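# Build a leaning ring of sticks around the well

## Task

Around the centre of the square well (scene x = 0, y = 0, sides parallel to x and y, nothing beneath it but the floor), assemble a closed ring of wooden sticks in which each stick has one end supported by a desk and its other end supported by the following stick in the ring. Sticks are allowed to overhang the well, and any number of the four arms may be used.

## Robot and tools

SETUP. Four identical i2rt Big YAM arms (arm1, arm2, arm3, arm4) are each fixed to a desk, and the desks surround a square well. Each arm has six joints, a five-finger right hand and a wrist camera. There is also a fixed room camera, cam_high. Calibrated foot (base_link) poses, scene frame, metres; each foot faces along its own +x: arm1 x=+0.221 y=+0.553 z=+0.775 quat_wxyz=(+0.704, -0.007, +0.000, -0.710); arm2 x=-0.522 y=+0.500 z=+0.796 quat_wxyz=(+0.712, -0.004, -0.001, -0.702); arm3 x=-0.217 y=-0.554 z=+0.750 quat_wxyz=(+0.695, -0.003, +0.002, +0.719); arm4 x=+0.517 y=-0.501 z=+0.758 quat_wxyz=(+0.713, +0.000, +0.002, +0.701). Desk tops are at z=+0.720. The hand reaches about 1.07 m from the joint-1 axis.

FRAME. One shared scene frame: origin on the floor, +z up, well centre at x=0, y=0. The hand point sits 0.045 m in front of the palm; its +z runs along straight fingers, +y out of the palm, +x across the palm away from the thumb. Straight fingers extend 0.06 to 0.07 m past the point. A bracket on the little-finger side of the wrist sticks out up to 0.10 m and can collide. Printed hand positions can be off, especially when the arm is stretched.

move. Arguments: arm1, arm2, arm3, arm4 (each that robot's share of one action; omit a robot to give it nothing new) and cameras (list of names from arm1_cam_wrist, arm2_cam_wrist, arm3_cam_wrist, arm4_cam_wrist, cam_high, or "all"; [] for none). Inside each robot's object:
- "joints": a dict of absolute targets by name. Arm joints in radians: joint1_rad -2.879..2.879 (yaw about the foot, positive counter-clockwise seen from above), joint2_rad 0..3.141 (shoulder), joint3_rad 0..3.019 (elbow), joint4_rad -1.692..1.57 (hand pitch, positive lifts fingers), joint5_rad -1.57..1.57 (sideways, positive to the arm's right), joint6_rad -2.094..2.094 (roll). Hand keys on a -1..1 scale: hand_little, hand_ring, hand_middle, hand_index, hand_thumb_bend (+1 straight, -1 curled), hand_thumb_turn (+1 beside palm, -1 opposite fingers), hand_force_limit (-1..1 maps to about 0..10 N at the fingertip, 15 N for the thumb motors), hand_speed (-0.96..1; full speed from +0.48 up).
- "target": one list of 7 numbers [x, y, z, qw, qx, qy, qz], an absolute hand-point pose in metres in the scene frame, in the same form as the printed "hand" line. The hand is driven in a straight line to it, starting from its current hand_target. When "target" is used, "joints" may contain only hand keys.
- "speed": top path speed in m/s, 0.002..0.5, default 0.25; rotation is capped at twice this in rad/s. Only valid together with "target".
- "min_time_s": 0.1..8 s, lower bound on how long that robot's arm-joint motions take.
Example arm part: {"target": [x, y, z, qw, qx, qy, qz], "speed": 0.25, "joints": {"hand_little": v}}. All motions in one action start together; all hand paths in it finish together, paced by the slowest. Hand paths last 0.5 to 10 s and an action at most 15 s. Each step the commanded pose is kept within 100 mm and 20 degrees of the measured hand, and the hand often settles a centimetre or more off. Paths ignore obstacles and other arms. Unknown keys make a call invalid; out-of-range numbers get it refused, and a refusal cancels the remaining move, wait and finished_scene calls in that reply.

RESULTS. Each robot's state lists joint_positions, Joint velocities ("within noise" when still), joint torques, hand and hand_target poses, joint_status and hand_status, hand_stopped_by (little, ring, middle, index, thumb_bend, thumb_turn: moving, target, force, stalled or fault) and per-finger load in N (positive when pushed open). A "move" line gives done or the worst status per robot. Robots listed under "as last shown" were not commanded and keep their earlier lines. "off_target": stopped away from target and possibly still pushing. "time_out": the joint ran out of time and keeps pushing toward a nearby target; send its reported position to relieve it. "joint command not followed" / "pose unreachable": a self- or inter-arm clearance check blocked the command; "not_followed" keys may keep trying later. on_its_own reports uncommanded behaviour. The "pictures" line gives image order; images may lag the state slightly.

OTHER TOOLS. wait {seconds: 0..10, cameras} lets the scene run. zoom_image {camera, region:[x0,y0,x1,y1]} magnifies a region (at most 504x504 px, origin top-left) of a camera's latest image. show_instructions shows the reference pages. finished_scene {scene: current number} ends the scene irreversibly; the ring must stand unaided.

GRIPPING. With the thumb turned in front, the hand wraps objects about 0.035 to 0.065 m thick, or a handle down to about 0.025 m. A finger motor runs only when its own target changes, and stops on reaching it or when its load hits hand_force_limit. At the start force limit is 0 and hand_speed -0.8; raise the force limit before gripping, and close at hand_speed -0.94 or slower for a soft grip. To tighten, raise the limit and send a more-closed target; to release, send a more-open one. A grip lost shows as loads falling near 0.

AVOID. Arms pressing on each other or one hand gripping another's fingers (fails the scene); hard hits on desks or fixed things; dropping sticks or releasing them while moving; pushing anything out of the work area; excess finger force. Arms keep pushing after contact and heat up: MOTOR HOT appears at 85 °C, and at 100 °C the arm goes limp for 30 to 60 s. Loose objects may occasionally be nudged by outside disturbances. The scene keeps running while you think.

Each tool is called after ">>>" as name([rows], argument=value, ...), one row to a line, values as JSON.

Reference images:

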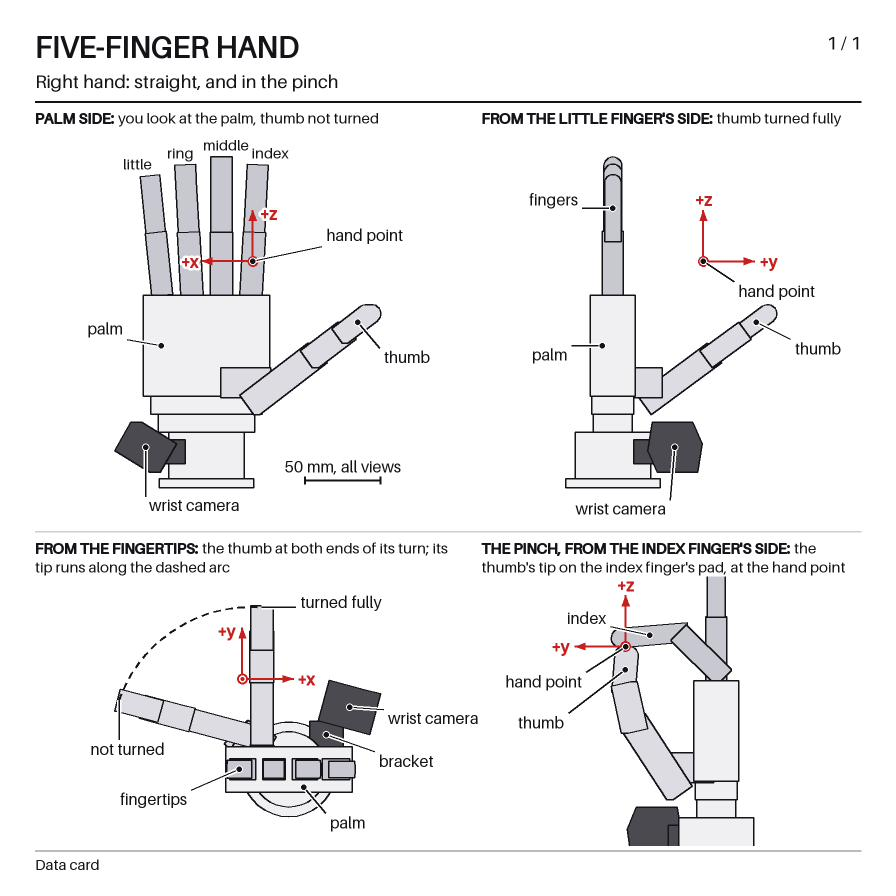

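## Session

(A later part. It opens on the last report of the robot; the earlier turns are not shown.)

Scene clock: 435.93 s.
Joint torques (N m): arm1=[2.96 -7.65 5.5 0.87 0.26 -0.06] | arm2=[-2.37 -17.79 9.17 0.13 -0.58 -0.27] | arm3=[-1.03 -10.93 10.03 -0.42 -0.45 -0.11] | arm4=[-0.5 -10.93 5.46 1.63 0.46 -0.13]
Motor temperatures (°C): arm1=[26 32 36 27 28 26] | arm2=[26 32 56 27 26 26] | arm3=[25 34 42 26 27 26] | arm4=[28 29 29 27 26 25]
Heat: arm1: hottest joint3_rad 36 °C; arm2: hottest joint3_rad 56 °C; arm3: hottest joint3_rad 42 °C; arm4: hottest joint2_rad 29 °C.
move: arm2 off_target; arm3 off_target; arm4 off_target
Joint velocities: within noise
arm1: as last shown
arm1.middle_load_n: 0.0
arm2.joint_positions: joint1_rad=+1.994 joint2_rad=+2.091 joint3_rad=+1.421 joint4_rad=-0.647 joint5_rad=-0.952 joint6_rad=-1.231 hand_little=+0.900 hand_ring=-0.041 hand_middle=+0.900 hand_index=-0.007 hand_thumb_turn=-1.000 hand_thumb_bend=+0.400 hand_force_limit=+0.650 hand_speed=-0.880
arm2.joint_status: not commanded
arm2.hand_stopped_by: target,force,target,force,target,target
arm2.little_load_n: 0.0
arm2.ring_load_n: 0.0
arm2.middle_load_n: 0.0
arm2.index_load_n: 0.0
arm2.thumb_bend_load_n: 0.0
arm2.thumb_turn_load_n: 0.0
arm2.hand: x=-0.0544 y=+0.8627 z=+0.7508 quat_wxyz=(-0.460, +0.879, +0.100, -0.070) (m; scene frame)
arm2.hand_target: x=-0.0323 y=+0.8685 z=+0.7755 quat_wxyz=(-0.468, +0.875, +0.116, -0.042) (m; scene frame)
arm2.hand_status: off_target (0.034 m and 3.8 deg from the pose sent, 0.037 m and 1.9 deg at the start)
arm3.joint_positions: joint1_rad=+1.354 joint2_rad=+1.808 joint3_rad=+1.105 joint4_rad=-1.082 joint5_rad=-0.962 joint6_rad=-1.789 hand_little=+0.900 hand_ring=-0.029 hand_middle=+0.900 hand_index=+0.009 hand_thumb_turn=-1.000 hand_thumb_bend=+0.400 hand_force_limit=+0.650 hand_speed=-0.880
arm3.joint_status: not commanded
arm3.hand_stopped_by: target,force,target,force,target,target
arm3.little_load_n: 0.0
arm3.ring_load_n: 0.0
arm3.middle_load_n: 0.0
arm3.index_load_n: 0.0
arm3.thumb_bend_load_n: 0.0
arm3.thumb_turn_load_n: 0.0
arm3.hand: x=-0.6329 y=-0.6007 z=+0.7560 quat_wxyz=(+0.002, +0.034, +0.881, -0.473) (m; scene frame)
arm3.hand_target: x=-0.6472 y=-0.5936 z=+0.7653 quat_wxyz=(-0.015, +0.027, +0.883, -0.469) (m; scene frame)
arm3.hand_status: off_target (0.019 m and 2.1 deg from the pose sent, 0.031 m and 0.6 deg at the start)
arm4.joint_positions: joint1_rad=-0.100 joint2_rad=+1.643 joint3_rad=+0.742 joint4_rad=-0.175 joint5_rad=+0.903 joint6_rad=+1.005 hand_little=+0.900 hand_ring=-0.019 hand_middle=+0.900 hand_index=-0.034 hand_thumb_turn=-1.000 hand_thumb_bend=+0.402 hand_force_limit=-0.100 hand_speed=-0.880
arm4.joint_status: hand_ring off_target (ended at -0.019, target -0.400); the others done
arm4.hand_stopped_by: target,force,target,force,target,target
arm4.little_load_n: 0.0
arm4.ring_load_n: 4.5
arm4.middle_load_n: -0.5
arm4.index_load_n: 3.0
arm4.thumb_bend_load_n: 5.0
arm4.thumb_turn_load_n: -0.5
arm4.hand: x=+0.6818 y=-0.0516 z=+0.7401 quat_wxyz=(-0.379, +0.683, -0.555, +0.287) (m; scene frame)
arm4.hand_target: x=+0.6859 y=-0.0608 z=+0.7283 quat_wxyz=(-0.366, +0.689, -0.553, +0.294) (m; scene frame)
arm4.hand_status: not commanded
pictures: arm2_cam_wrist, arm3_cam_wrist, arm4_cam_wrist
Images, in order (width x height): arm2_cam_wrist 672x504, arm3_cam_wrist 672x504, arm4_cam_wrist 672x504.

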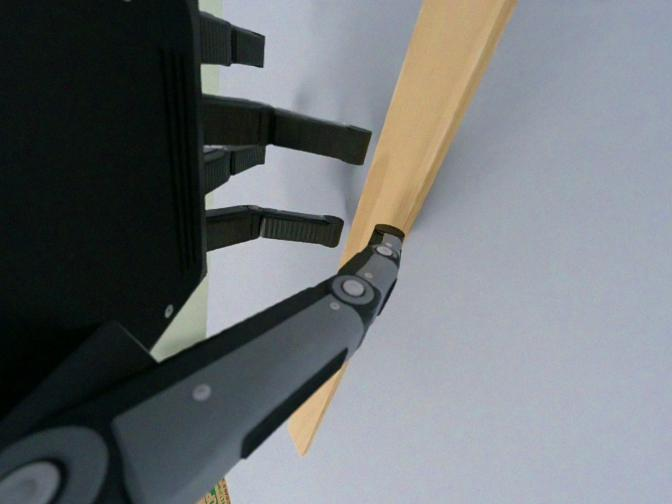

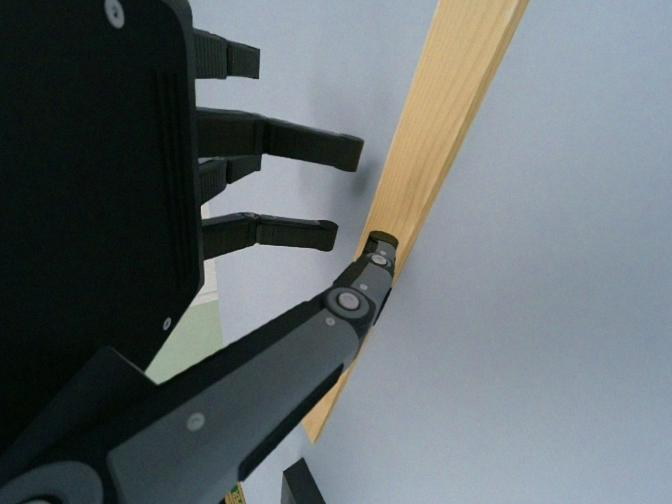

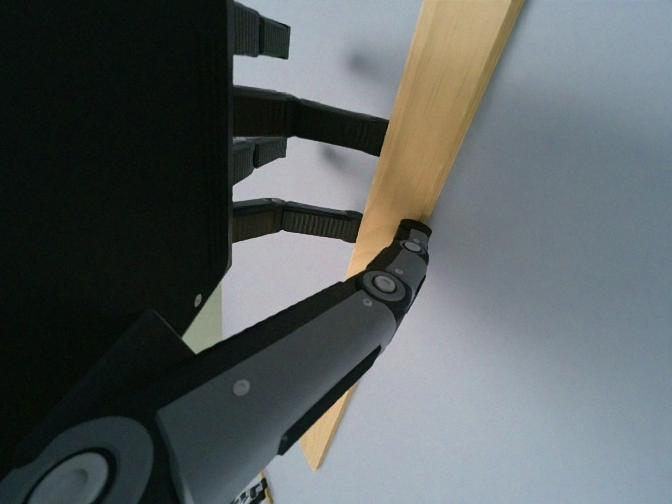

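>>> zoom_image(camera="arm4_cam_wrist", region=[300, 80, 460, 260])

>>> zoom_image(camera="arm3_cam_wrist", region=[260, 100, 460, 300])

Scaled by 2.800 from the camera's 672x504 image, which has a finer 960x720 frame.

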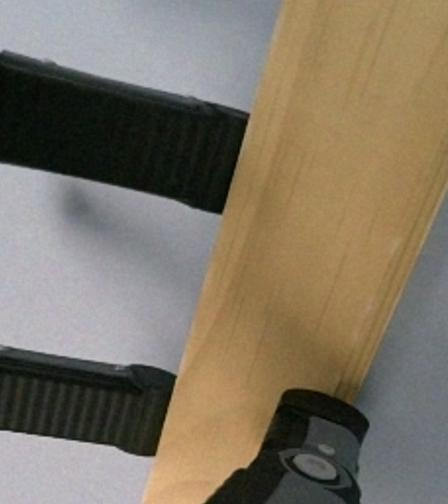

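Scaled by 2.520 from the camera's 672x504 image, which has a finer 960x720 frame.

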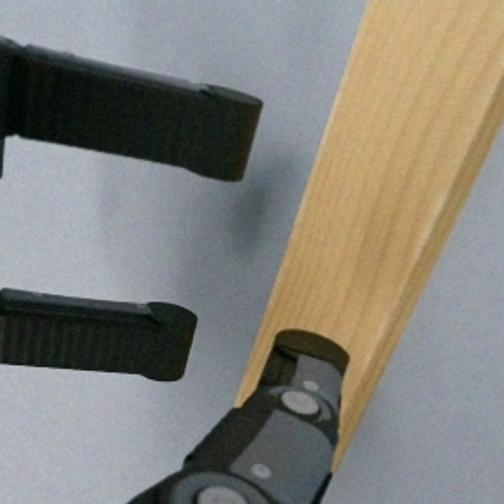

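>>> move(arm4={"target":[0.6863,-0.0606,0.738,0.36611,-0.68861,0.55267,-0.29384],"speed":0.02}, cameras=[])

>>> move(arm4={"target":[0.6863,-0.0606,0.748,0.36611,-0.68861,0.55267,-0.29384],"speed":0.02}, cameras=["arm4_cam_wrist"])

Scene clock: 477.43 s.
Joint torques (N m): arm1=[2.73 -7.71 5.67 0.83 0.23 -0.08] | arm2=[-2.37 -17.79 9.16 0.24 -0.58 -0.27] | arm3=[-1.08 -10.93 10.03 -0.42 -0.45 -0.11] | arm4=[-0.38 -12.4 6.05 0.49 0.51 -0.13]
Motor temperatures (°C): arm1=[26 32 36 27 28 26] | arm2=[26 32 57 27 26 26] | arm3=[25 35 41 26 27 26] | arm4=[28 29 29 27 26 25]
Heat: arm1: hottest joint3_rad 36 °C; arm2: hottest joint3_rad 57 °C; arm3: hottest joint3_rad 41 °C; arm4: hottest joint2_rad 29 °C.
move: arm4 done
Joint velocities: within noise
arm1, arm2, arm3: as last shown
arm2.thumb_turn_load_n: 0.5
arm3.joint_positions: joint1_rad=+1.354 joint2_rad=+1.808 joint3_rad=+1.105 joint4_rad=-1.083 joint5_rad=-0.962 joint6_rad=-1.789 hand_little=+0.900 hand_ring=-0.029 hand_middle=+0.900 hand_index=+0.009 hand_thumb_turn=-1.000 hand_thumb_bend=+0.400 hand_force_limit=+0.650 hand_speed=-0.880
arm3.hand: x=-0.6328 y=-0.6007 z=+0.7560 quat_wxyz=(+0.002, +0.034, +0.881, -0.473) (m; scene frame)
arm3.hand_target: x=-0.6471 y=-0.5936 z=+0.7653 quat_wxyz=(-0.014, +0.027, +0.883, -0.469) (m; scene frame)
arm4.joint_positions: joint1_rad=-0.101 joint2_rad=+1.640 joint3_rad=+0.742 joint4_rad=-0.180 joint5_rad=+0.902 joint6_rad=+1.005 hand_little=+0.900 hand_ring=-0.019 hand_middle=+0.900 hand_index=-0.034 hand_thumb_turn=-1.000 hand_thumb_bend=+0.401 hand_force_limit=-0.100 hand_speed=-0.880
arm4.joint_status: not commanded
arm4.hand_stopped_by: target,force,target,force,target,target
arm4.little_load_n: 0.0
arm4.ring_load_n: 2.0
arm4.middle_load_n: 0.0
arm4.index_load_n: 1.5
arm4.thumb_bend_load_n: 2.5
arm4.thumb_turn_load_n: 0.5
arm4.hand: x=+0.6817 y=-0.0523 z=+0.7406 quat_wxyz=(-0.378, +0.683, -0.555, +0.287) (m; scene frame)
arm4.hand_target: x=+0.6861 y=-0.0606 z=+0.7379 quat_wxyz=(-0.366, +0.689, -0.553, +0.294) (m; scene frame)
arm4.hand_status: done (0.010 m and 1.7 deg from the pose sent, 0.010 m and 1.8 deg at the start)
pictures: none
No camera images: "cameras" was empty.

Scene clock: 478.47 s.
Joint torques (N m): arm1=[3.49 -7.06 5.53 1.03 0.19 -0.05] | arm2=[-2.37 -17.79 9.17 0.24 -0.58 -0.27] | arm3=[-1.03 -10.87 10.04 -0.42 -0.45 -0.11] | arm4=[-0.44 -13.33 6.67 0.79 0.71 -0.13]
Motor temperatures (°C): arm1=[26 32 36 27 28 26] | arm2=[26 32 57 27 26 26] | arm3=[25 35 41 26 27 26] | arm4=[28 29 29 27 26 25]
Heat: arm1: hottest joint3_rad 36 °C; arm2: hottest joint3_rad 57 °C; arm3: hottest joint3_rad 41 °C; arm4: hottest joint2_rad 29 °C.
move: arm4 done
Joint velocities: within noise
arm1, arm2, arm3: as last shown
arm1.little_load_n: -0.5
arm1.middle_load_n: -0.5
arm2.thumb_turn_load_n: 0.0
arm3.thumb_bend_load_n: 0.5
arm4.joint_positions: joint1_rad=-0.101 joint2_rad=+1.629 joint3_rad=+0.742 joint4_rad=-0.218 joint5_rad=+0.898 joint6_rad=+1.005 hand_little=+0.900 hand_ring=-0.020 hand_middle=+0.900 hand_index=-0.034 hand_thumb_turn=-1.000 hand_thumb_bend=+0.400 hand_force_limit=-0.100 hand_speed=-0.880
arm4.joint_status: not commanded
arm4.hand_stopped_by: target,force,target,force,target,target
arm4.little_load_n: 0.0
arm4.ring_load_n: 0.5
arm4.middle_load_n: 0.0
arm4.index_load_n: 1.0
arm4.thumb_bend_load_n: 1.0
arm4.thumb_turn_load_n: 0.0
arm4.hand: x=+0.6802 y=-0.0589 z=+0.7411 quat_wxyz=(-0.367, +0.690, -0.551, +0.292) (m; scene frame)
arm4.hand_target: x=+0.6862 y=-0.0606 z=+0.7479 quat_wxyz=(-0.366, +0.689, -0.553, +0.294) (m; scene frame)
arm4.hand_status: done (0.009 m and 0.3 deg from the pose sent, 0.012 m and 1.7 deg at the start)
pictures: arm4_cam_wrist
Images, in order (width x height): arm4_cam_wrist 672x504.

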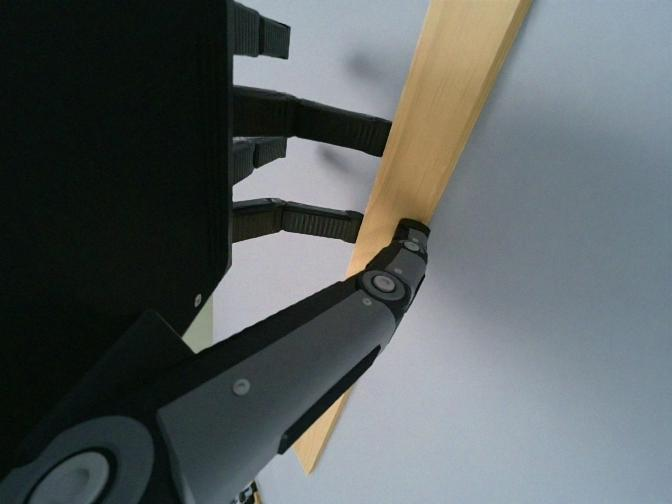

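>>> move(arm4={"joints":{"hand_index":-0.41,"hand_force_limit":0.6,"hand_speed":-0.9}}, cameras=["arm4_cam_wrist"])

Scene clock: 520.53 s.
Joint torques (N m): arm1=[3.31 -7.36 5.57 1.02 0.22 -0.07] | arm2=[-2.37 -17.73 9.17 0.24 -0.58 -0.27] | arm3=[-0.97 -10.93 10.04 -0.42 -0.45 -0.11] | arm4=[-0.26 -12.22 6.79 0.84 0.6 -0.13]
Motor temperatures (°C): arm1=[26 32 35 27 28 26] | arm2=[26 33 58 27 26 26] | arm3=[25 35 41 26 27 26] | arm4=[28 30 29 27 26 25]
Heat: arm1: hottest joint3_rad 35 °C; arm2: hottest joint3_rad 58 °C; arm3: hottest joint3_rad 41 °C; arm4: hottest joint2_rad 30 °C.
move: arm4 off_target
Joint velocities: arm1=[-0.015 -0.015 -0.051 0.002 -0.051 0.022] | arm2=[within noise] | arm3=[within noise] | arm4=[within noise]
arm1, arm2, arm3: as last shown
arm1.little_load_n: 0.0
arm1.middle_load_n: 0.0
arm3.middle_load_n: -0.5
arm3.thumb_bend_load_n: 0.0
arm4.joint_positions: joint1_rad=-0.103 joint2_rad=+1.616 joint3_rad=+0.742 joint4_rad=-0.219 joint5_rad=+0.901 joint6_rad=+1.005 hand_little=+0.900 hand_ring=-0.020 hand_middle=+0.900 hand_index=-0.245 hand_thumb_turn=-1.000 hand_thumb_bend=+0.402 hand_force_limit=+0.600 hand_speed=-0.900
arm4.joint_status: hand_index off_target (ended at -0.245, target -0.410); the others done
arm4.hand_stopped_by: target,force,target,force,target,target
arm4.little_load_n: 0.0
arm4.ring_load_n: 0.0
arm4.middle_load_n: 0.0
arm4.index_load_n: 5.5
arm4.thumb_bend_load_n: 6.5
arm4.thumb_turn_load_n: 0.0
arm4.hand: x=+0.6818 y=-0.0576 z=+0.7472 quat_wxyz=(-0.372, +0.686, -0.554, +0.291) (m; scene frame)
arm4.hand_target: x=+0.6863 y=-0.0606 z=+0.7478 quat_wxyz=(-0.366, +0.689, -0.553, +0.294) (m; scene frame)
arm4.hand_status: not commanded
pictures: arm4_cam_wrist
Images, in order (width x height): arm4_cam_wrist 672x504.

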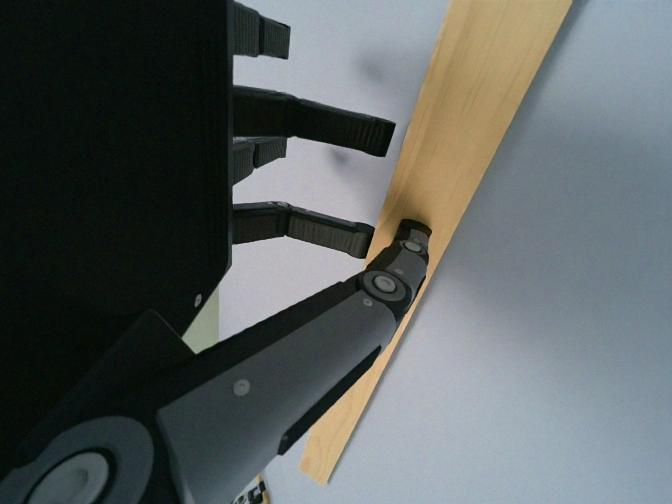

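>>> move(arm1={"target":[0.6382,0.6364,0.768,0.16768,-0.27907,0.81047,-0.48698],"speed":0.08,"joints":{"hand_index":0.4,"hand_ring":0.4,"hand_thumb_bend":0.52,"hand_speed":0.1,"hand_force_limit":0.4}}, arm2={"target":[-0.0313,0.8691,0.782,0.51295,-0.84955,-0.11339,0.04787],"speed":0.08,"joints":{"hand_index":0.4,"hand_ring":0.4,"hand_thumb_bend":0.52,"hand_speed":0.1,"hand_force_limit":0.4}}, arm3={"target":[-0.6475,-0.5935,0.772,-0.01573,0.02618,0.85677,-0.5148],"speed":0.08,"joints":{"hand_index":0.4,"hand_ring":0.4,"hand_thumb_bend":0.52,"hand_speed":0.1,"hand_force_limit":0.4}}, arm4={"target":[0.6863,-0.0606,0.775,0.397,-0.67129,0.53303,-0.3282],"speed":0.08,"joints":{"hand_index":0.4,"hand_ring":0.4,"hand_thumb_bend":0.52,"hand_speed":0.1,"hand_force_limit":0.4}}, cameras=["arm1_cam_wrist","arm2_cam_wrist","arm3_cam_wrist","arm4_cam_wrist"])

Scene clock: 542.90 s.
Joint torques (N m): arm1=[2.73 -8.59 6.11 0.46 0.61 0.05] | arm2=[-2.37 -17.44 8.02 0.96 -0.85 -0.22] | arm3=[-1.08 -8.7 10.26 -0.51 -0.74 -0.15] | arm4=[1.61 -13.04 6.45 1.03 1.02 -0.13]
Motor temperatures (°C): arm1=[26 32 35 27 28 26] | arm2=[25 33 58 27 26 26] | arm3=[25 35 41 26 27 26] | arm4=[28 30 29 27 26 25]
Heat: arm1: hottest joint3_rad 35 °C; arm2: hottest joint3_rad 58 °C; arm3: hottest joint3_rad 41 °C; arm4: hottest joint2_rad 30 °C.
move: arm1 done; arm2 off_target; arm3 off_target; arm4 done
Joint velocities: within noise
arm1.joint_positions: joint1_rad=+2.091 joint2_rad=+1.578 joint3_rad=+0.682 joint4_rad=-0.413 joint5_rad=+1.060 joint6_rad=+1.279 hand_little=+0.900 hand_ring=+0.400 hand_middle=+0.900 hand_index=+0.400 hand_thumb_turn=-1.000 hand_thumb_bend=+0.520 hand_force_limit=+0.400 hand_speed=+0.100
arm1.joint_status: all done
arm1.hand_stopped_by: target,target,target,target,target,target
arm1.little_load_n: 0.0
arm1.ring_load_n: 0.0
arm1.middle_load_n: 0.0
arm1.index_load_n: 0.0
arm1.thumb_bend_load_n: 0.0
arm1.thumb_turn_load_n: 0.0
arm1.hand: x=+0.6391 y=+0.6296 z=+0.7647 quat_wxyz=(-0.161, +0.277, -0.812, +0.488) (m; scene frame)
arm1.hand_target: x=+0.6383 y=+0.6363 z=+0.7680 quat_wxyz=(-0.168, +0.279, -0.811, +0.487) (m; scene frame)
arm1.hand_status: done (0.008 m and 0.8 deg from the pose sent, 0.023 m and 5.6 deg at the start)
arm2.joint_positions: joint1_rad=+1.968 joint2_rad=+2.091 joint3_rad=+1.421 joint4_rad=-0.622 joint5_rad=-1.054 joint6_rad=-1.231 hand_little=+0.900 hand_ring=+0.400 hand_middle=+0.900 hand_index=+0.400 hand_thumb_turn=-1.000 hand_thumb_bend=+0.520 hand_force_limit=+0.400 hand_speed=+0.100
arm2.joint_status: all done
arm2.hand_stopped_by: target,target,target,target,target,target
arm2.little_load_n: 0.0
arm2.ring_load_n: 0.0
arm2.middle_load_n: 0.0
arm2.index_load_n: 0.0
arm2.thumb_bend_load_n: 0.0
arm2.thumb_turn_load_n: 0.0
arm2.hand: x=-0.0493 y=+0.8646 z=+0.7646 quat_wxyz=(-0.504, +0.855, +0.099, -0.073) (m; scene frame)
arm2.hand_target: x=-0.0318 y=+0.8687 z=+0.7823 quat_wxyz=(-0.513, +0.850, +0.113, -0.048) (m; scene frame)
arm2.hand_status: off_target (0.025 m and 3.5 deg from the pose sent, 0.039 m and 7.5 deg at the start)
arm3.joint_positions: joint1_rad=+1.320 joint2_rad=+1.811 joint3_rad=+1.127 joint4_rad=-1.176 joint5_rad=-1.048 joint6_rad=-1.894 hand_little=+0.900 hand_ring=+0.400 hand_middle=+0.900 hand_index=+0.400 hand_thumb_turn=-1.000 hand_thumb_bend=+0.520 hand_force_limit=+0.400 hand_speed=+0.100
arm3.joint_status: all done
arm3.hand_stopped_by: target,target,target,target,target,target
arm3.little_load_n: 0.0
arm3.ring_load_n: 0.0
arm3.middle_load_n: 0.0
arm3.index_load_n: 0.0
arm3.thumb_bend_load_n: 0.0
arm3.thumb_turn_load_n: 0.0
arm3.hand: x=-0.6353 y=-0.5998 z=+0.7744 quat_wxyz=(-0.011, +0.026, +0.858, -0.513) (m; scene frame)
arm3.hand_target: x=-0.6472 y=-0.5935 z=+0.7721 quat_wxyz=(-0.016, +0.026, +0.857, -0.514) (m; scene frame)
arm3.hand_status: off_target (0.014 m and 0.5 deg from the pose sent, 0.023 m and 6.0 deg at the start)
arm4.joint_positions: joint1_rad=-0.090 joint2_rad=+1.590 joint3_rad=+0.742 joint4_rad=-0.222 joint5_rad=+1.003 joint6_rad=+0.980 hand_little=+0.900 hand_ring=+0.400 hand_middle=+0.900 hand_index=+0.400 hand_thumb_turn=-1.000 hand_thumb_bend=+0.520 hand_force_limit=+0.400 hand_speed=+0.100
arm4.joint_status: all done
arm4.hand_stopped_by: target,target,target,target,target,target
arm4.little_load_n: 0.0
arm4.ring_load_n: -0.5
arm4.middle_load_n: 0.0
arm4.index_load_n: 0.0
arm4.thumb_bend_load_n: 0.0
arm4.thumb_turn_load_n: 0.0
arm4.hand: x=+0.6927 y=-0.0618 z=+0.7682 quat_wxyz=(-0.392, +0.667, -0.541, +0.330) (m; scene frame)
arm4.hand_target: x=+0.6865 y=-0.0606 z=+0.7748 quat_wxyz=(-0.397, +0.671, -0.533, +0.328) (m; scene frame)
arm4.hand_status: done (0.009 m and 1.2 deg from the pose sent, 0.028 m and 5.9 deg at the start)
pictures: arm1_cam_wrist, arm2_cam_wrist, arm3_cam_wrist, arm4_cam_wrist
Images, in order (width x height): arm1_cam_wrist 672x504, arm2_cam_wrist 672x504, arm3_cam_wrist 672x504, arm4_cam_wrist 672x504.

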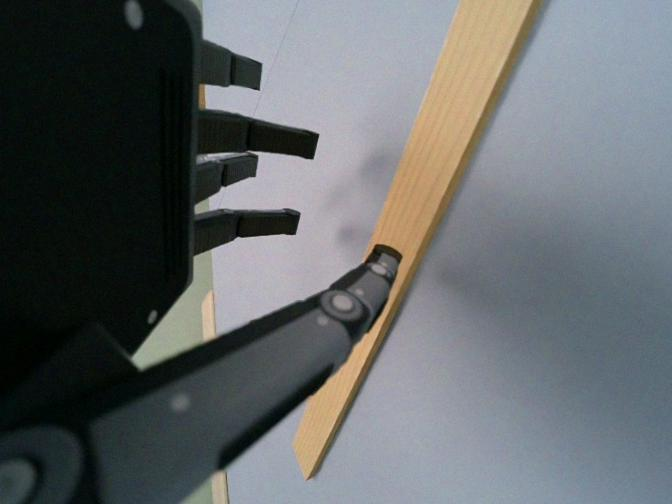

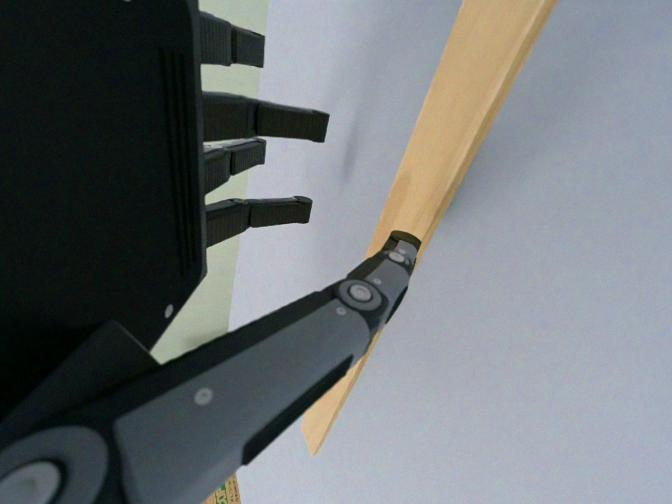

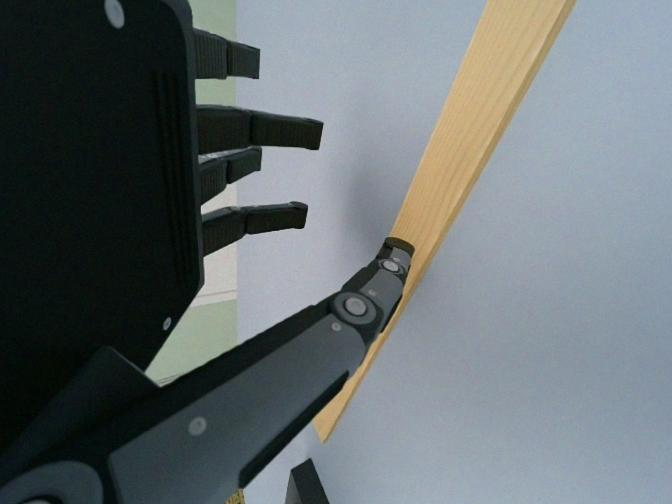

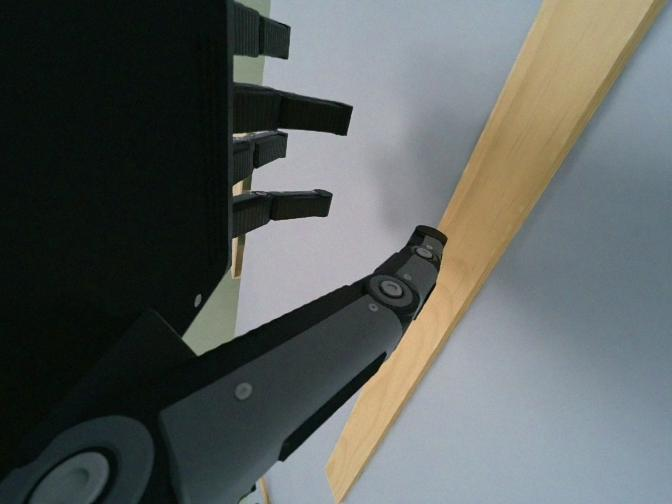

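>>> move(cameras=["arm4_cam_wrist","cam_high"])

>>> zoom_image(camera="cam_high", region=[410, 90, 560, 300])

>>> zoom_image(camera="arm4_cam_wrist", region=[220, 0, 672, 504])

Scene clock: 568.50 s.
Joint torques (N m): arm1=[3.25 -9.17 5.9 0.36 0.59 0.06] | arm2=[-2.43 -17.44 8.02 0.96 -0.85 -0.22] | arm3=[-1.14 -8.7 10.28 -0.55 -0.74 -0.12] | arm4=[1.61 -13.22 6.46 1.09 1.03 -0.13]
Motor temperatures (°C): arm1=[26 32 35 27 29 26] | arm2=[25 33 57 27 27 26] | arm3=[25 34 41 26 28 26] | arm4=[28 29 29 27 26 25]
Heat: arm1: hottest joint3_rad 35 °C; arm2: hottest joint3_rad 57 °C; arm3: hottest joint3_rad 41 °C; arm4: hottest joint2_rad 29 °C.
Joint velocities: within noise
arm1.joint_positions: joint1_rad=+2.091 joint2_rad=+1.578 joint3_rad=+0.682 joint4_rad=-0.413 joint5_rad=+1.060 joint6_rad=+1.279 hand_little=+0.900 hand_ring=+0.400 hand_middle=+0.900 hand_index=+0.400 hand_thumb_turn=-1.000 hand_thumb_bend=+0.520 hand_force_limit=+0.400 hand_speed=+0.100
arm1.joint_status: all done
arm1.hand_stopped_by: target,target,target,target,target,target
arm1.little_load_n: 0.0
arm1.ring_load_n: 0.0
arm1.middle_load_n: 0.0
arm1.index_load_n: 0.0
arm1.thumb_bend_load_n: 0.0
arm1.thumb_turn_load_n: 0.0
arm1.hand: x=+0.6392 y=+0.6297 z=+0.7647 quat_wxyz=(-0.161, +0.276, -0.812, +0.488) (m; scene frame)
arm1.hand_target: x=+0.6383 y=+0.6363 z=+0.7680 quat_wxyz=(-0.168, +0.279, -0.811, +0.487) (m; scene frame)
arm1.hand_status: done (0.008 m and 0.8 deg from the pose sent, 0.023 m and 5.6 deg at the start)
arm2.joint_positions: joint1_rad=+1.968 joint2_rad=+2.091 joint3_rad=+1.421 joint4_rad=-0.622 joint5_rad=-1.054 joint6_rad=-1.231 hand_little=+0.900 hand_ring=+0.400 hand_middle=+0.900 hand_index=+0.400 hand_thumb_turn=-1.000 hand_thumb_bend=+0.520 hand_force_limit=+0.400 hand_speed=+0.100
arm2.joint_status: all done
arm2.hand_stopped_by: target,target,target,target,target,target
arm2.little_load_n: 0.0
arm2.ring_load_n: 0.0
arm2.middle_load_n: 0.0
arm2.index_load_n: 0.0
arm2.thumb_bend_load_n: 0.0
arm2.thumb_turn_load_n: 0.0
arm2.hand: x=-0.0493 y=+0.8646 z=+0.7646 quat_wxyz=(-0.504, +0.855, +0.099, -0.073) (m; scene frame)
arm2.hand_target: x=-0.0318 y=+0.8687 z=+0.7823 quat_wxyz=(-0.513, +0.850, +0.113, -0.048) (m; scene frame)
arm2.hand_status: off_target (0.025 m and 3.5 deg from the pose sent, 0.039 m and 7.5 deg at the start)
arm3.joint_positions: joint1_rad=+1.320 joint2_rad=+1.811 joint3_rad=+1.127 joint4_rad=-1.176 joint5_rad=-1.048 joint6_rad=-1.895 hand_little=+0.900 hand_ring=+0.400 hand_middle=+0.900 hand_index=+0.400 hand_thumb_turn=-1.000 hand_thumb_bend=+0.520 hand_force_limit=+0.400 hand_speed=+0.100
arm3.joint_status: all done
arm3.hand_stopped_by: target,target,target,target,target,target
arm3.little_load_n: 0.0
arm3.ring_load_n: 0.0
arm3.middle_load_n: -0.5
arm3.index_load_n: 0.0
arm3.thumb_bend_load_n: 0.0
arm3.thumb_turn_load_n: 0.0
arm3.hand: x=-0.6354 y=-0.5998 z=+0.7744 quat_wxyz=(-0.012, +0.026, +0.858, -0.513) (m; scene frame)
arm3.hand_target: x=-0.6472 y=-0.5935 z=+0.7721 quat_wxyz=(-0.016, +0.026, +0.857, -0.514) (m; scene frame)
arm3.hand_status: off_target (0.014 m and 0.5 deg from the pose sent, 0.023 m and 6.0 deg at the start)
arm4.joint_positions: joint1_rad=-0.090 joint2_rad=+1.590 joint3_rad=+0.742 joint4_rad=-0.222 joint5_rad=+1.003 joint6_rad=+0.980 hand_little=+0.900 hand_ring=+0.400 hand_middle=+0.900 hand_index=+0.400 hand_thumb_turn=-1.000 hand_thumb_bend=+0.520 hand_force_limit=+0.400 hand_speed=+0.100
arm4.joint_status: all done
arm4.hand_stopped_by: target,target,target,target,target,target
arm4.little_load_n: -0.5
arm4.ring_load_n: 0.0
arm4.middle_load_n: 0.0
arm4.index_load_n: -0.5
arm4.thumb_bend_load_n: 0.0
arm4.thumb_turn_load_n: 0.0
arm4.hand: x=+0.6927 y=-0.0618 z=+0.7682 quat_wxyz=(-0.392, +0.667, -0.541, +0.330) (m; scene frame)
arm4.hand_target: x=+0.6865 y=-0.0606 z=+0.7748 quat_wxyz=(-0.397, +0.671, -0.533, +0.328) (m; scene frame)
arm4.hand_status: done (0.009 m and 1.2 deg from the pose sent, 0.028 m and 5.9 deg at the start)
pictures: arm4_cam_wrist, cam_high
Images, in order (width x height): arm4_cam_wrist 672x504, cam_high 672x504.

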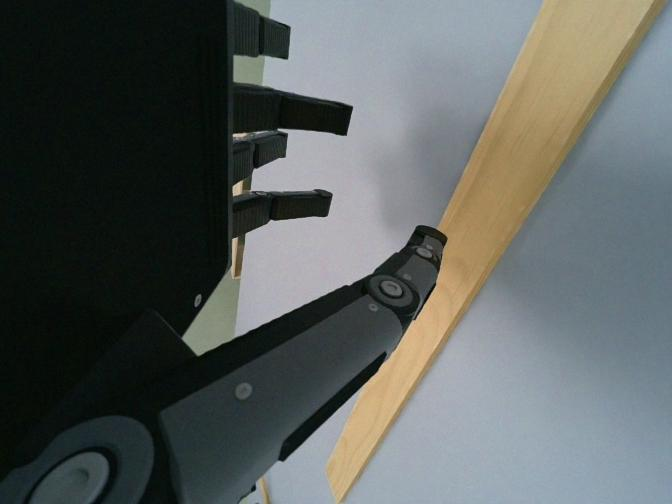

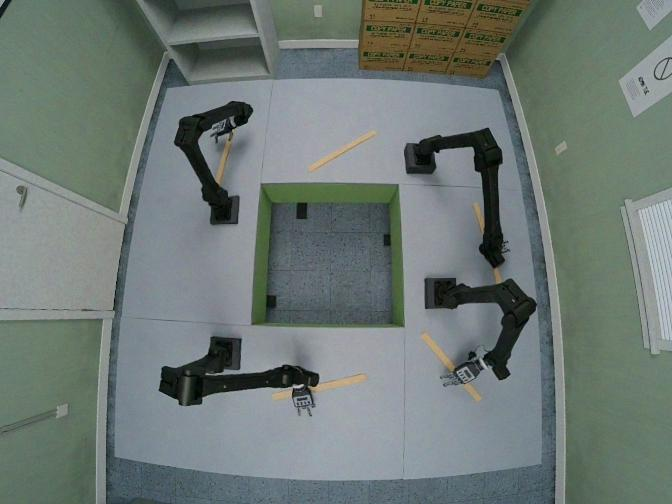

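Scaled by 2.400 from the camera's 672x504 image, which has a finer 960x720 frame.

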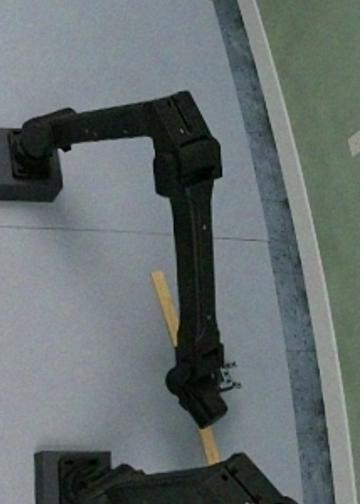

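Scaled by 1.000.

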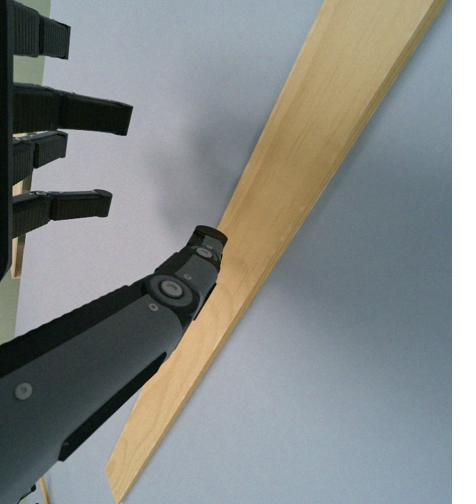

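>>> move(arm1={"target":[0.6247,0.6525,0.758,0.17827,-0.29669,0.80419,-0.48321],"speed":0.06}, arm2={"target":[-0.0293,0.8601,0.765,0.51295,-0.84955,-0.11339,0.04787],"speed":0.06}, arm3={"target":[-0.6469,-0.584,0.745,-0.01573,0.02618,0.85677,-0.5148],"speed":0.06}, arm4={"target":[0.658,-0.067,0.757,0.397,-0.67129,0.53303,-0.3282],"speed":0.06}, cameras=["arm1_cam_wrist","arm2_cam_wrist","arm3_cam_wrist","arm4_cam_wrist"])

Scene clock: 588.97 s.
Joint torques (N m): arm1=[2.67 -7.59 5.59 1.29 0.63 0.05] | arm2=[-2.43 -15.68 7.62 0.96 -0.85 -0.26] | arm3=[-1.14 -9.11 9.43 0.16 -0.47 -0.12] | arm4=[1.55 -10.58 6.04 0.75 1.07 0.14]
Motor temperatures (°C): arm1=[26 33 35 27 29 26] | arm2=[25 34 56 27 27 26] | arm3=[25 34 41 26 28 26] | arm4=[28 29 29 27 26 25]
Heat: arm1: hottest joint3_rad 35 °C; arm2: hottest joint3_rad 56 °C; arm3: hottest joint3_rad 41 °C; arm4: hottest joint2_rad 29 °C.
move: arm1 done; arm2 off_target; arm3 off_target; arm4 off_target
Joint velocities: within noise
arm1.joint_positions: joint1_rad=+2.145 joint2_rad=+1.578 joint3_rad=+0.657 joint4_rad=-0.413 joint5_rad=+1.063 joint6_rad=+1.300 hand_little=+0.900 hand_ring=+0.400 hand_middle=+0.900 hand_index=+0.400 hand_thumb_turn=-1.000 hand_thumb_bend=+0.520 hand_force_limit=+0.400 hand_speed=+0.100
arm1.joint_status: not commanded
arm1.hand_stopped_by: target,target,target,target,target,target
arm1.little_load_n: 0.0
arm1.ring_load_n: 0.0
arm1.middle_load_n: 0.0
arm1.index_load_n: 0.0
arm1.thumb_bend_load_n: 0.0
arm1.thumb_turn_load_n: 0.0
arm1.hand: x=+0.6245 y=+0.6452 z=+0.7580 quat_wxyz=(-0.169, +0.296, -0.805, +0.485) (m; scene frame)
arm1.hand_target: x=+0.6247 y=+0.6525 z=+0.7581 quat_wxyz=(-0.178, +0.297, -0.804, +0.483) (m; scene frame)
arm1.hand_status: done (0.007 m and 1.1 deg from the pose sent, 0.028 m and 3.2 deg at the start)
arm2.joint_positions: joint1_rad=+1.953 joint2_rad=+2.095 joint3_rad=+1.421 joint4_rad=-0.615 joint5_rad=-1.059 joint6_rad=-1.252 hand_little=+0.900 hand_ring=+0.400 hand_middle=+0.900 hand_index=+0.400 hand_thumb_turn=-1.000 hand_thumb_bend=+0.520 hand_force_limit=+0.400 hand_speed=+0.100
arm2.joint_status: not commanded
arm2.hand_stopped_by: target,target,target,target,target,target
arm2.little_load_n: 0.0
arm2.ring_load_n: 0.0
arm2.middle_load_n: 0.0
arm2.index_load_n: 0.0
arm2.thumb_bend_load_n: 0.0
arm2.thumb_turn_load_n: 0.0
arm2.hand: x=-0.0421 y=+0.8585 z=+0.7627 quat_wxyz=(-0.508, +0.853, +0.103, -0.063) (m; scene frame)
arm2.hand_target: x=-0.0296 y=+0.8600 z=+0.7652 quat_wxyz=(-0.513, +0.850, +0.113, -0.048) (m; scene frame)
arm2.hand_status: off_target (0.013 m and 2.2 deg from the pose sent, 0.021 m and 3.5 deg at the start)
arm3.joint_positions: joint1_rad=+1.300 joint2_rad=+1.869 joint3_rad=+1.127 joint4_rad=-1.169 joint5_rad=-1.048 joint6_rad=-1.935 hand_little=+0.900 hand_ring=+0.400 hand_middle=+0.900 hand_index=+0.400 hand_thumb_turn=-1.000 hand_thumb_bend=+0.520 hand_force_limit=+0.400 hand_speed=+0.100
arm3.joint_status: not commanded
arm3.hand_stopped_by: target,target,target,target,target,target
arm3.little_load_n: 0.0
arm3.ring_load_n: 0.0
arm3.middle_load_n: 0.0
arm3.index_load_n: 0.0
arm3.thumb_bend_load_n: 0.0
arm3.thumb_turn_load_n: 0.0
arm3.hand: x=-0.6334 y=-0.5919 z=+0.7509 quat_wxyz=(-0.006, +0.030, +0.855, -0.517) (m; scene frame)
arm3.hand_target: x=-0.6465 y=-0.5840 z=+0.7453 quat_wxyz=(-0.016, +0.026, +0.857, -0.515) (m; scene frame)
arm3.hand_status: off_target (0.017 m and 1.3 deg from the pose sent, 0.035 m and 0.5 deg at the start)
arm4.joint_positions: joint1_rad=-0.016 joint2_rad=+1.590 joint3_rad=+0.731 joint4_rad=-0.278 joint5_rad=+1.036 joint6_rad=+1.076 hand_little=+0.900 hand_ring=+0.400 hand_middle=+0.900 hand_index=+0.400 hand_thumb_turn=-1.000 hand_thumb_bend=+0.520 hand_force_limit=+0.400 hand_speed=+0.100
arm4.joint_status: not commanded
arm4.hand_stopped_by: target,target,target,target,target,target
arm4.little_load_n: 0.0
arm4.ring_load_n: 0.0
arm4.middle_load_n: 0.0
arm4.index_load_n: 0.0
arm4.thumb_bend_load_n: 0.0
arm4.thumb_turn_load_n: 0.0
arm4.hand: x=+0.6643 y=-0.0636 z=+0.7650 quat_wxyz=(-0.401, +0.666, -0.537, +0.326) (m; scene frame)
arm4.hand_target: x=+0.6582 y=-0.0671 z=+0.7572 quat_wxyz=(-0.397, +0.671, -0.533, +0.328) (m; scene frame)
arm4.hand_status: off_target (0.011 m and 0.9 deg from the pose sent, 0.037 m and 1.2 deg at the start)
pictures: arm1_cam_wrist, arm2_cam_wrist, arm3_cam_wrist, arm4_cam_wrist
Images, in order (width x height): arm1_cam_wrist 672x504, arm2_cam_wrist 672x504, arm3_cam_wrist 672x504, arm4_cam_wrist 672x504.

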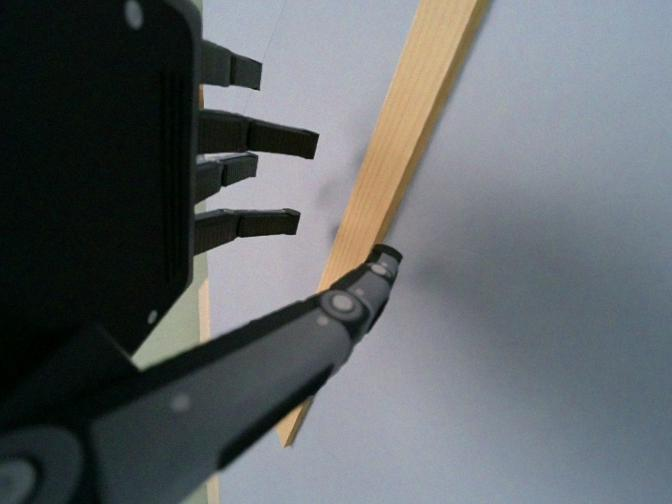

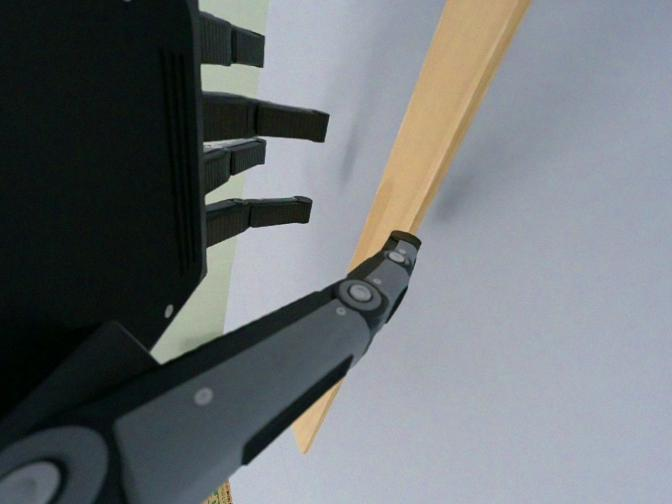

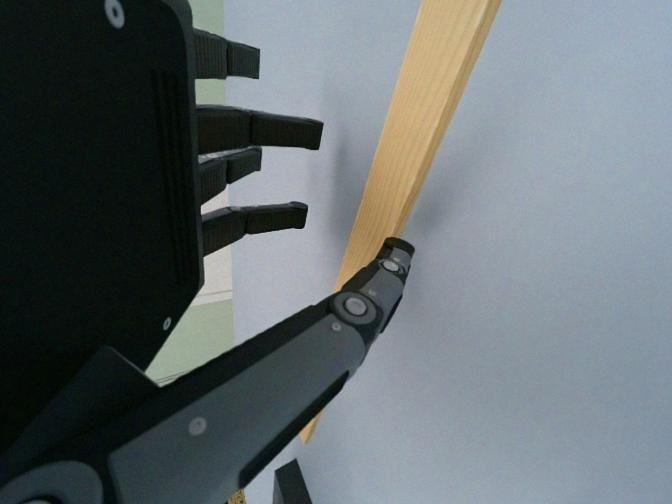

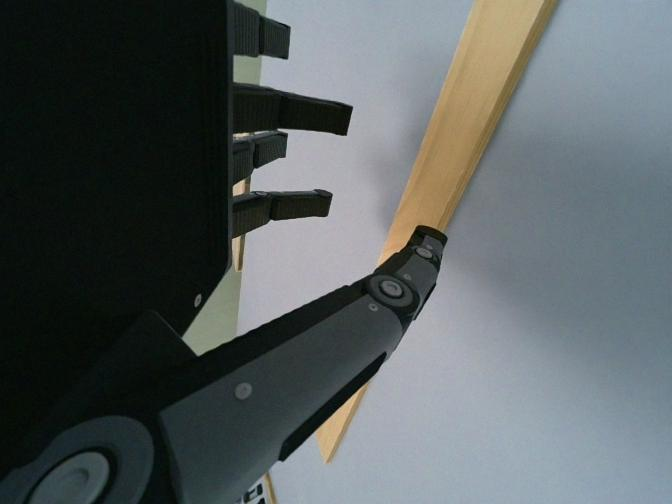

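>>> move(arm1={"target":[0.6227,0.6548,0.745,0.17827,-0.29669,0.80419,-0.48321],"speed":0.04}, arm2={"target":[-0.029,0.8588,0.742,0.51295,-0.84955,-0.11339,0.04787],"speed":0.05}, arm3={"target":[-0.6468,-0.581,0.733,-0.01645,0.01048,0.85712,-0.51483],"speed":0.04}, arm4={"target":[0.6528,-0.0683,0.735,0.397,-0.67129,0.53303,-0.3282],"speed":0.05}, cameras=["arm1_cam_wrist","arm2_cam_wrist","arm3_cam_wrist","arm4_cam_wrist"])

Scene clock: 606.10 s.
Joint torques (N m): arm1=[3.08 -7.12 5.33 1.11 0.6 0.05] | arm2=[-2.32 -15.74 7.04 1.03 -0.68 -0.29] | arm3=[-1.26 -9.23 9.26 -0.31 -0.47 -0.13] | arm4=[1.67 -10.7 5.45 1.69 1.08 0.14]
Motor temperatures (°C): arm1=[26 33 34 27 29 26] | arm2=[25 34 55 27 27 26] | arm3=[25 34 41 26 28 26] | arm4=[28 29 29 27 27 25]
Heat: arm1: hottest joint3_rad 34 °C; arm2: hottest joint3_rad 55 °C; arm3: hottest joint3_rad 41 °C; arm4: hottest joint2_rad 29 °C.
move: arm1 done; arm2 done; arm3 off_target; arm4 done
Joint velocities: within noise
arm1.joint_positions: joint1_rad=+2.154 joint2_rad=+1.607 joint3_rad=+0.651 joint4_rad=-0.386 joint5_rad=+1.065 joint6_rad=+1.318 hand_little=+0.900 hand_ring=+0.400 hand_middle=+0.900 hand_index=+0.400 hand_thumb_turn=-1.000 hand_thumb_bend=+0.520 hand_force_limit=+0.400 hand_speed=+0.100
arm1.joint_status: not commanded
arm1.hand_stopped_by: target,target,target,target,target,target
arm1.little_load_n: 0.0
arm1.ring_load_n: 0.0
arm1.middle_load_n: 0.0
arm1.index_load_n: 0.0
arm1.thumb_bend_load_n: 0.0
arm1.thumb_turn_load_n: 0.5
arm1.hand: x=+0.6234 y=+0.6479 z=+0.7482 quat_wxyz=(-0.172, +0.294, -0.806, +0.485) (m; scene frame)
arm1.hand_target: x=+0.6226 y=+0.6547 z=+0.7450 quat_wxyz=(-0.178, +0.297, -0.804, +0.483) (m; scene frame)
arm1.hand_status: done (0.008 m and 0.8 deg from the pose sent, 0.016 m and 1.1 deg at the start)
arm2.joint_positions: joint1_rad=+1.950 joint2_rad=+2.131 joint3_rad=+1.421 joint4_rad=-0.576 joint5_rad=-1.064 joint6_rad=-1.255 hand_little=+0.900 hand_ring=+0.400 hand_middle=+0.900 hand_index=+0.400 hand_thumb_turn=-1.000 hand_thumb_bend=+0.520 hand_force_limit=+0.400 hand_speed=+0.100
arm2.joint_status: not commanded
arm2.hand_stopped_by: target,target,target,target,target,target
arm2.little_load_n: 0.0
arm2.ring_load_n: 0.0
arm2.middle_load_n: 0.0
arm2.index_load_n: 0.0
arm2.thumb_bend_load_n: 0.0
arm2.thumb_turn_load_n: 0.5
arm2.hand: x=-0.0393 y=+0.8583 z=+0.7435 quat_wxyz=(-0.511, +0.851, +0.104, -0.061) (m; scene frame)
arm2.hand_target: x=-0.0292 y=+0.8587 z=+0.7421 quat_wxyz=(-0.513, +0.850, +0.113, -0.048) (m; scene frame)
arm2.hand_status: done (0.010 m and 1.9 deg from the pose sent, 0.024 m and 2.2 deg at the start)
arm3.joint_positions: joint1_rad=+1.296 joint2_rad=+1.899 joint3_rad=+1.134 joint4_rad=-1.169 joint5_rad=-1.041 joint6_rad=-1.994 hand_little=+0.900 hand_ring=+0.400 hand_middle=+0.900 hand_index=+0.400 hand_thumb_turn=-1.000 hand_thumb_bend=+0.520 hand_force_limit=+0.400 hand_speed=+0.100
arm3.joint_status: not commanded
arm3.hand_stopped_by: target,target,target,target,target,target
arm3.little_load_n: 0.0
arm3.ring_load_n: 0.0
arm3.middle_load_n: 0.0
arm3.index_load_n: 0.0
arm3.thumb_bend_load_n: 0.0
arm3.thumb_turn_load_n: 0.0
arm3.hand: x=-0.6354 y=-0.5886 z=+0.7383 quat_wxyz=(-0.011, +0.012, +0.856, -0.516) (m; scene frame)
arm3.hand_target: x=-0.6464 y=-0.5809 z=+0.7331 quat_wxyz=(-0.017, +0.011, +0.857, -0.515) (m; scene frame)
arm3.hand_status: off_target (0.015 m and 0.7 deg from the pose sent, 0.025 m and 2.6 deg at the start)
arm4.joint_positions: joint1_rad=-0.003 joint2_rad=+1.645 joint3_rad=+0.719 joint4_rad=-0.252 joint5_rad=+1.041 joint6_rad=+1.103 hand_little=+0.900 hand_ring=+0.400 hand_middle=+0.900 hand_index=+0.400 hand_thumb_turn=-1.000 hand_thumb_bend=+0.520 hand_force_limit=+0.400 hand_speed=+0.100
arm4.joint_status: not commanded
arm4.hand_stopped_by: target,target,target,target,target,target
arm4.little_load_n: 0.0
arm4.ring_load_n: 0.0
arm4.middle_load_n: 0.0
arm4.index_load_n: 0.0
arm4.thumb_bend_load_n: 0.0
arm4.thumb_turn_load_n: 0.0
arm4.hand: x=+0.6593 y=-0.0679 z=+0.7422 quat_wxyz=(-0.395, +0.669, -0.535, +0.330) (m; scene frame)
arm4.hand_target: x=+0.6528 y=-0.0684 z=+0.7352 quat_wxyz=(-0.397, +0.671, -0.533, +0.328) (m; scene frame)
arm4.hand_status: done (0.010 m and 0.5 deg from the pose sent, 0.032 m and 1.0 deg at the start)
pictures: arm1_cam_wrist, arm2_cam_wrist, arm3_cam_wrist, arm4_cam_wrist
Images, in order (width x height): arm1_cam_wrist 672x504, arm2_cam_wrist 672x504, arm3_cam_wrist 672x504, arm4_cam_wrist 672x504.

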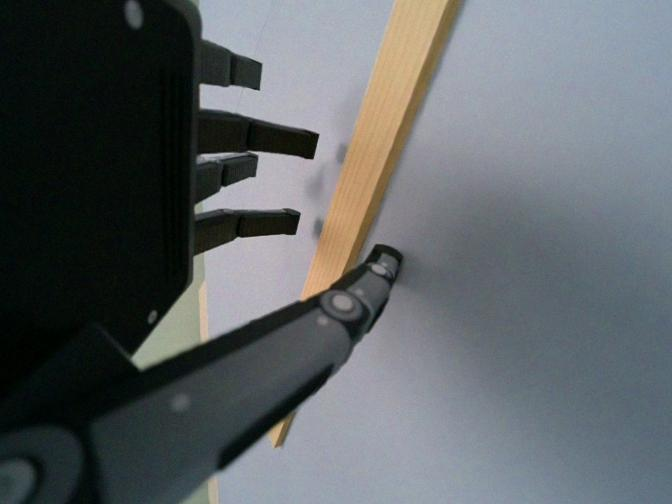

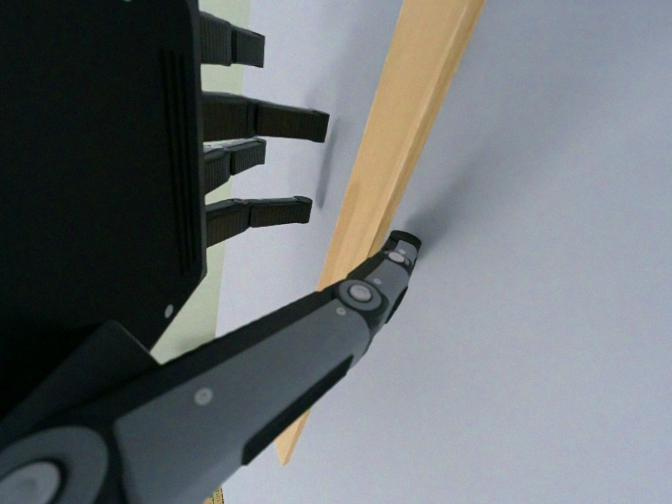

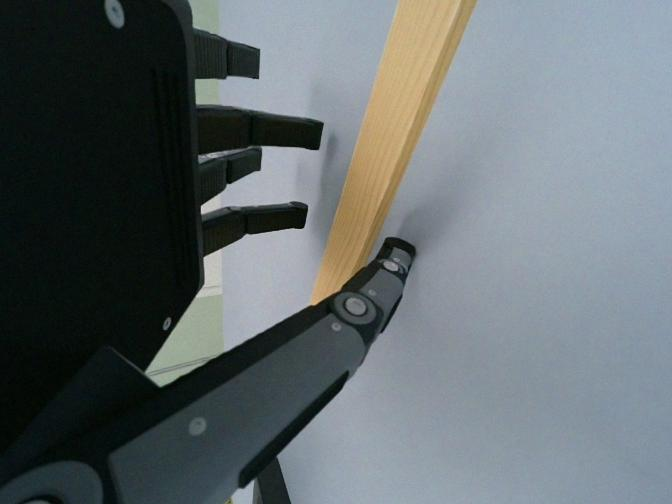

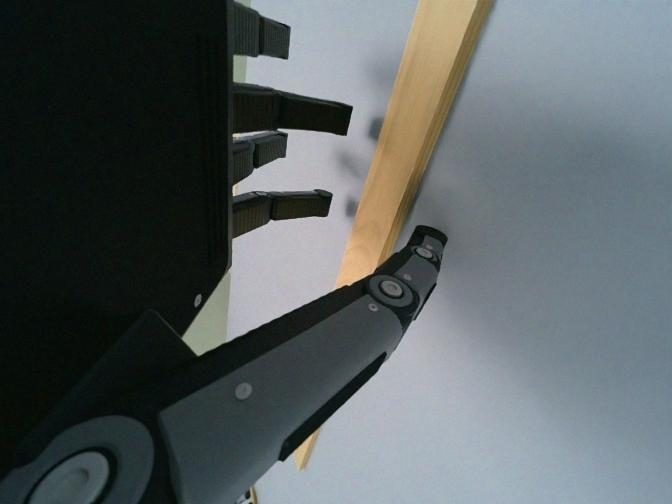

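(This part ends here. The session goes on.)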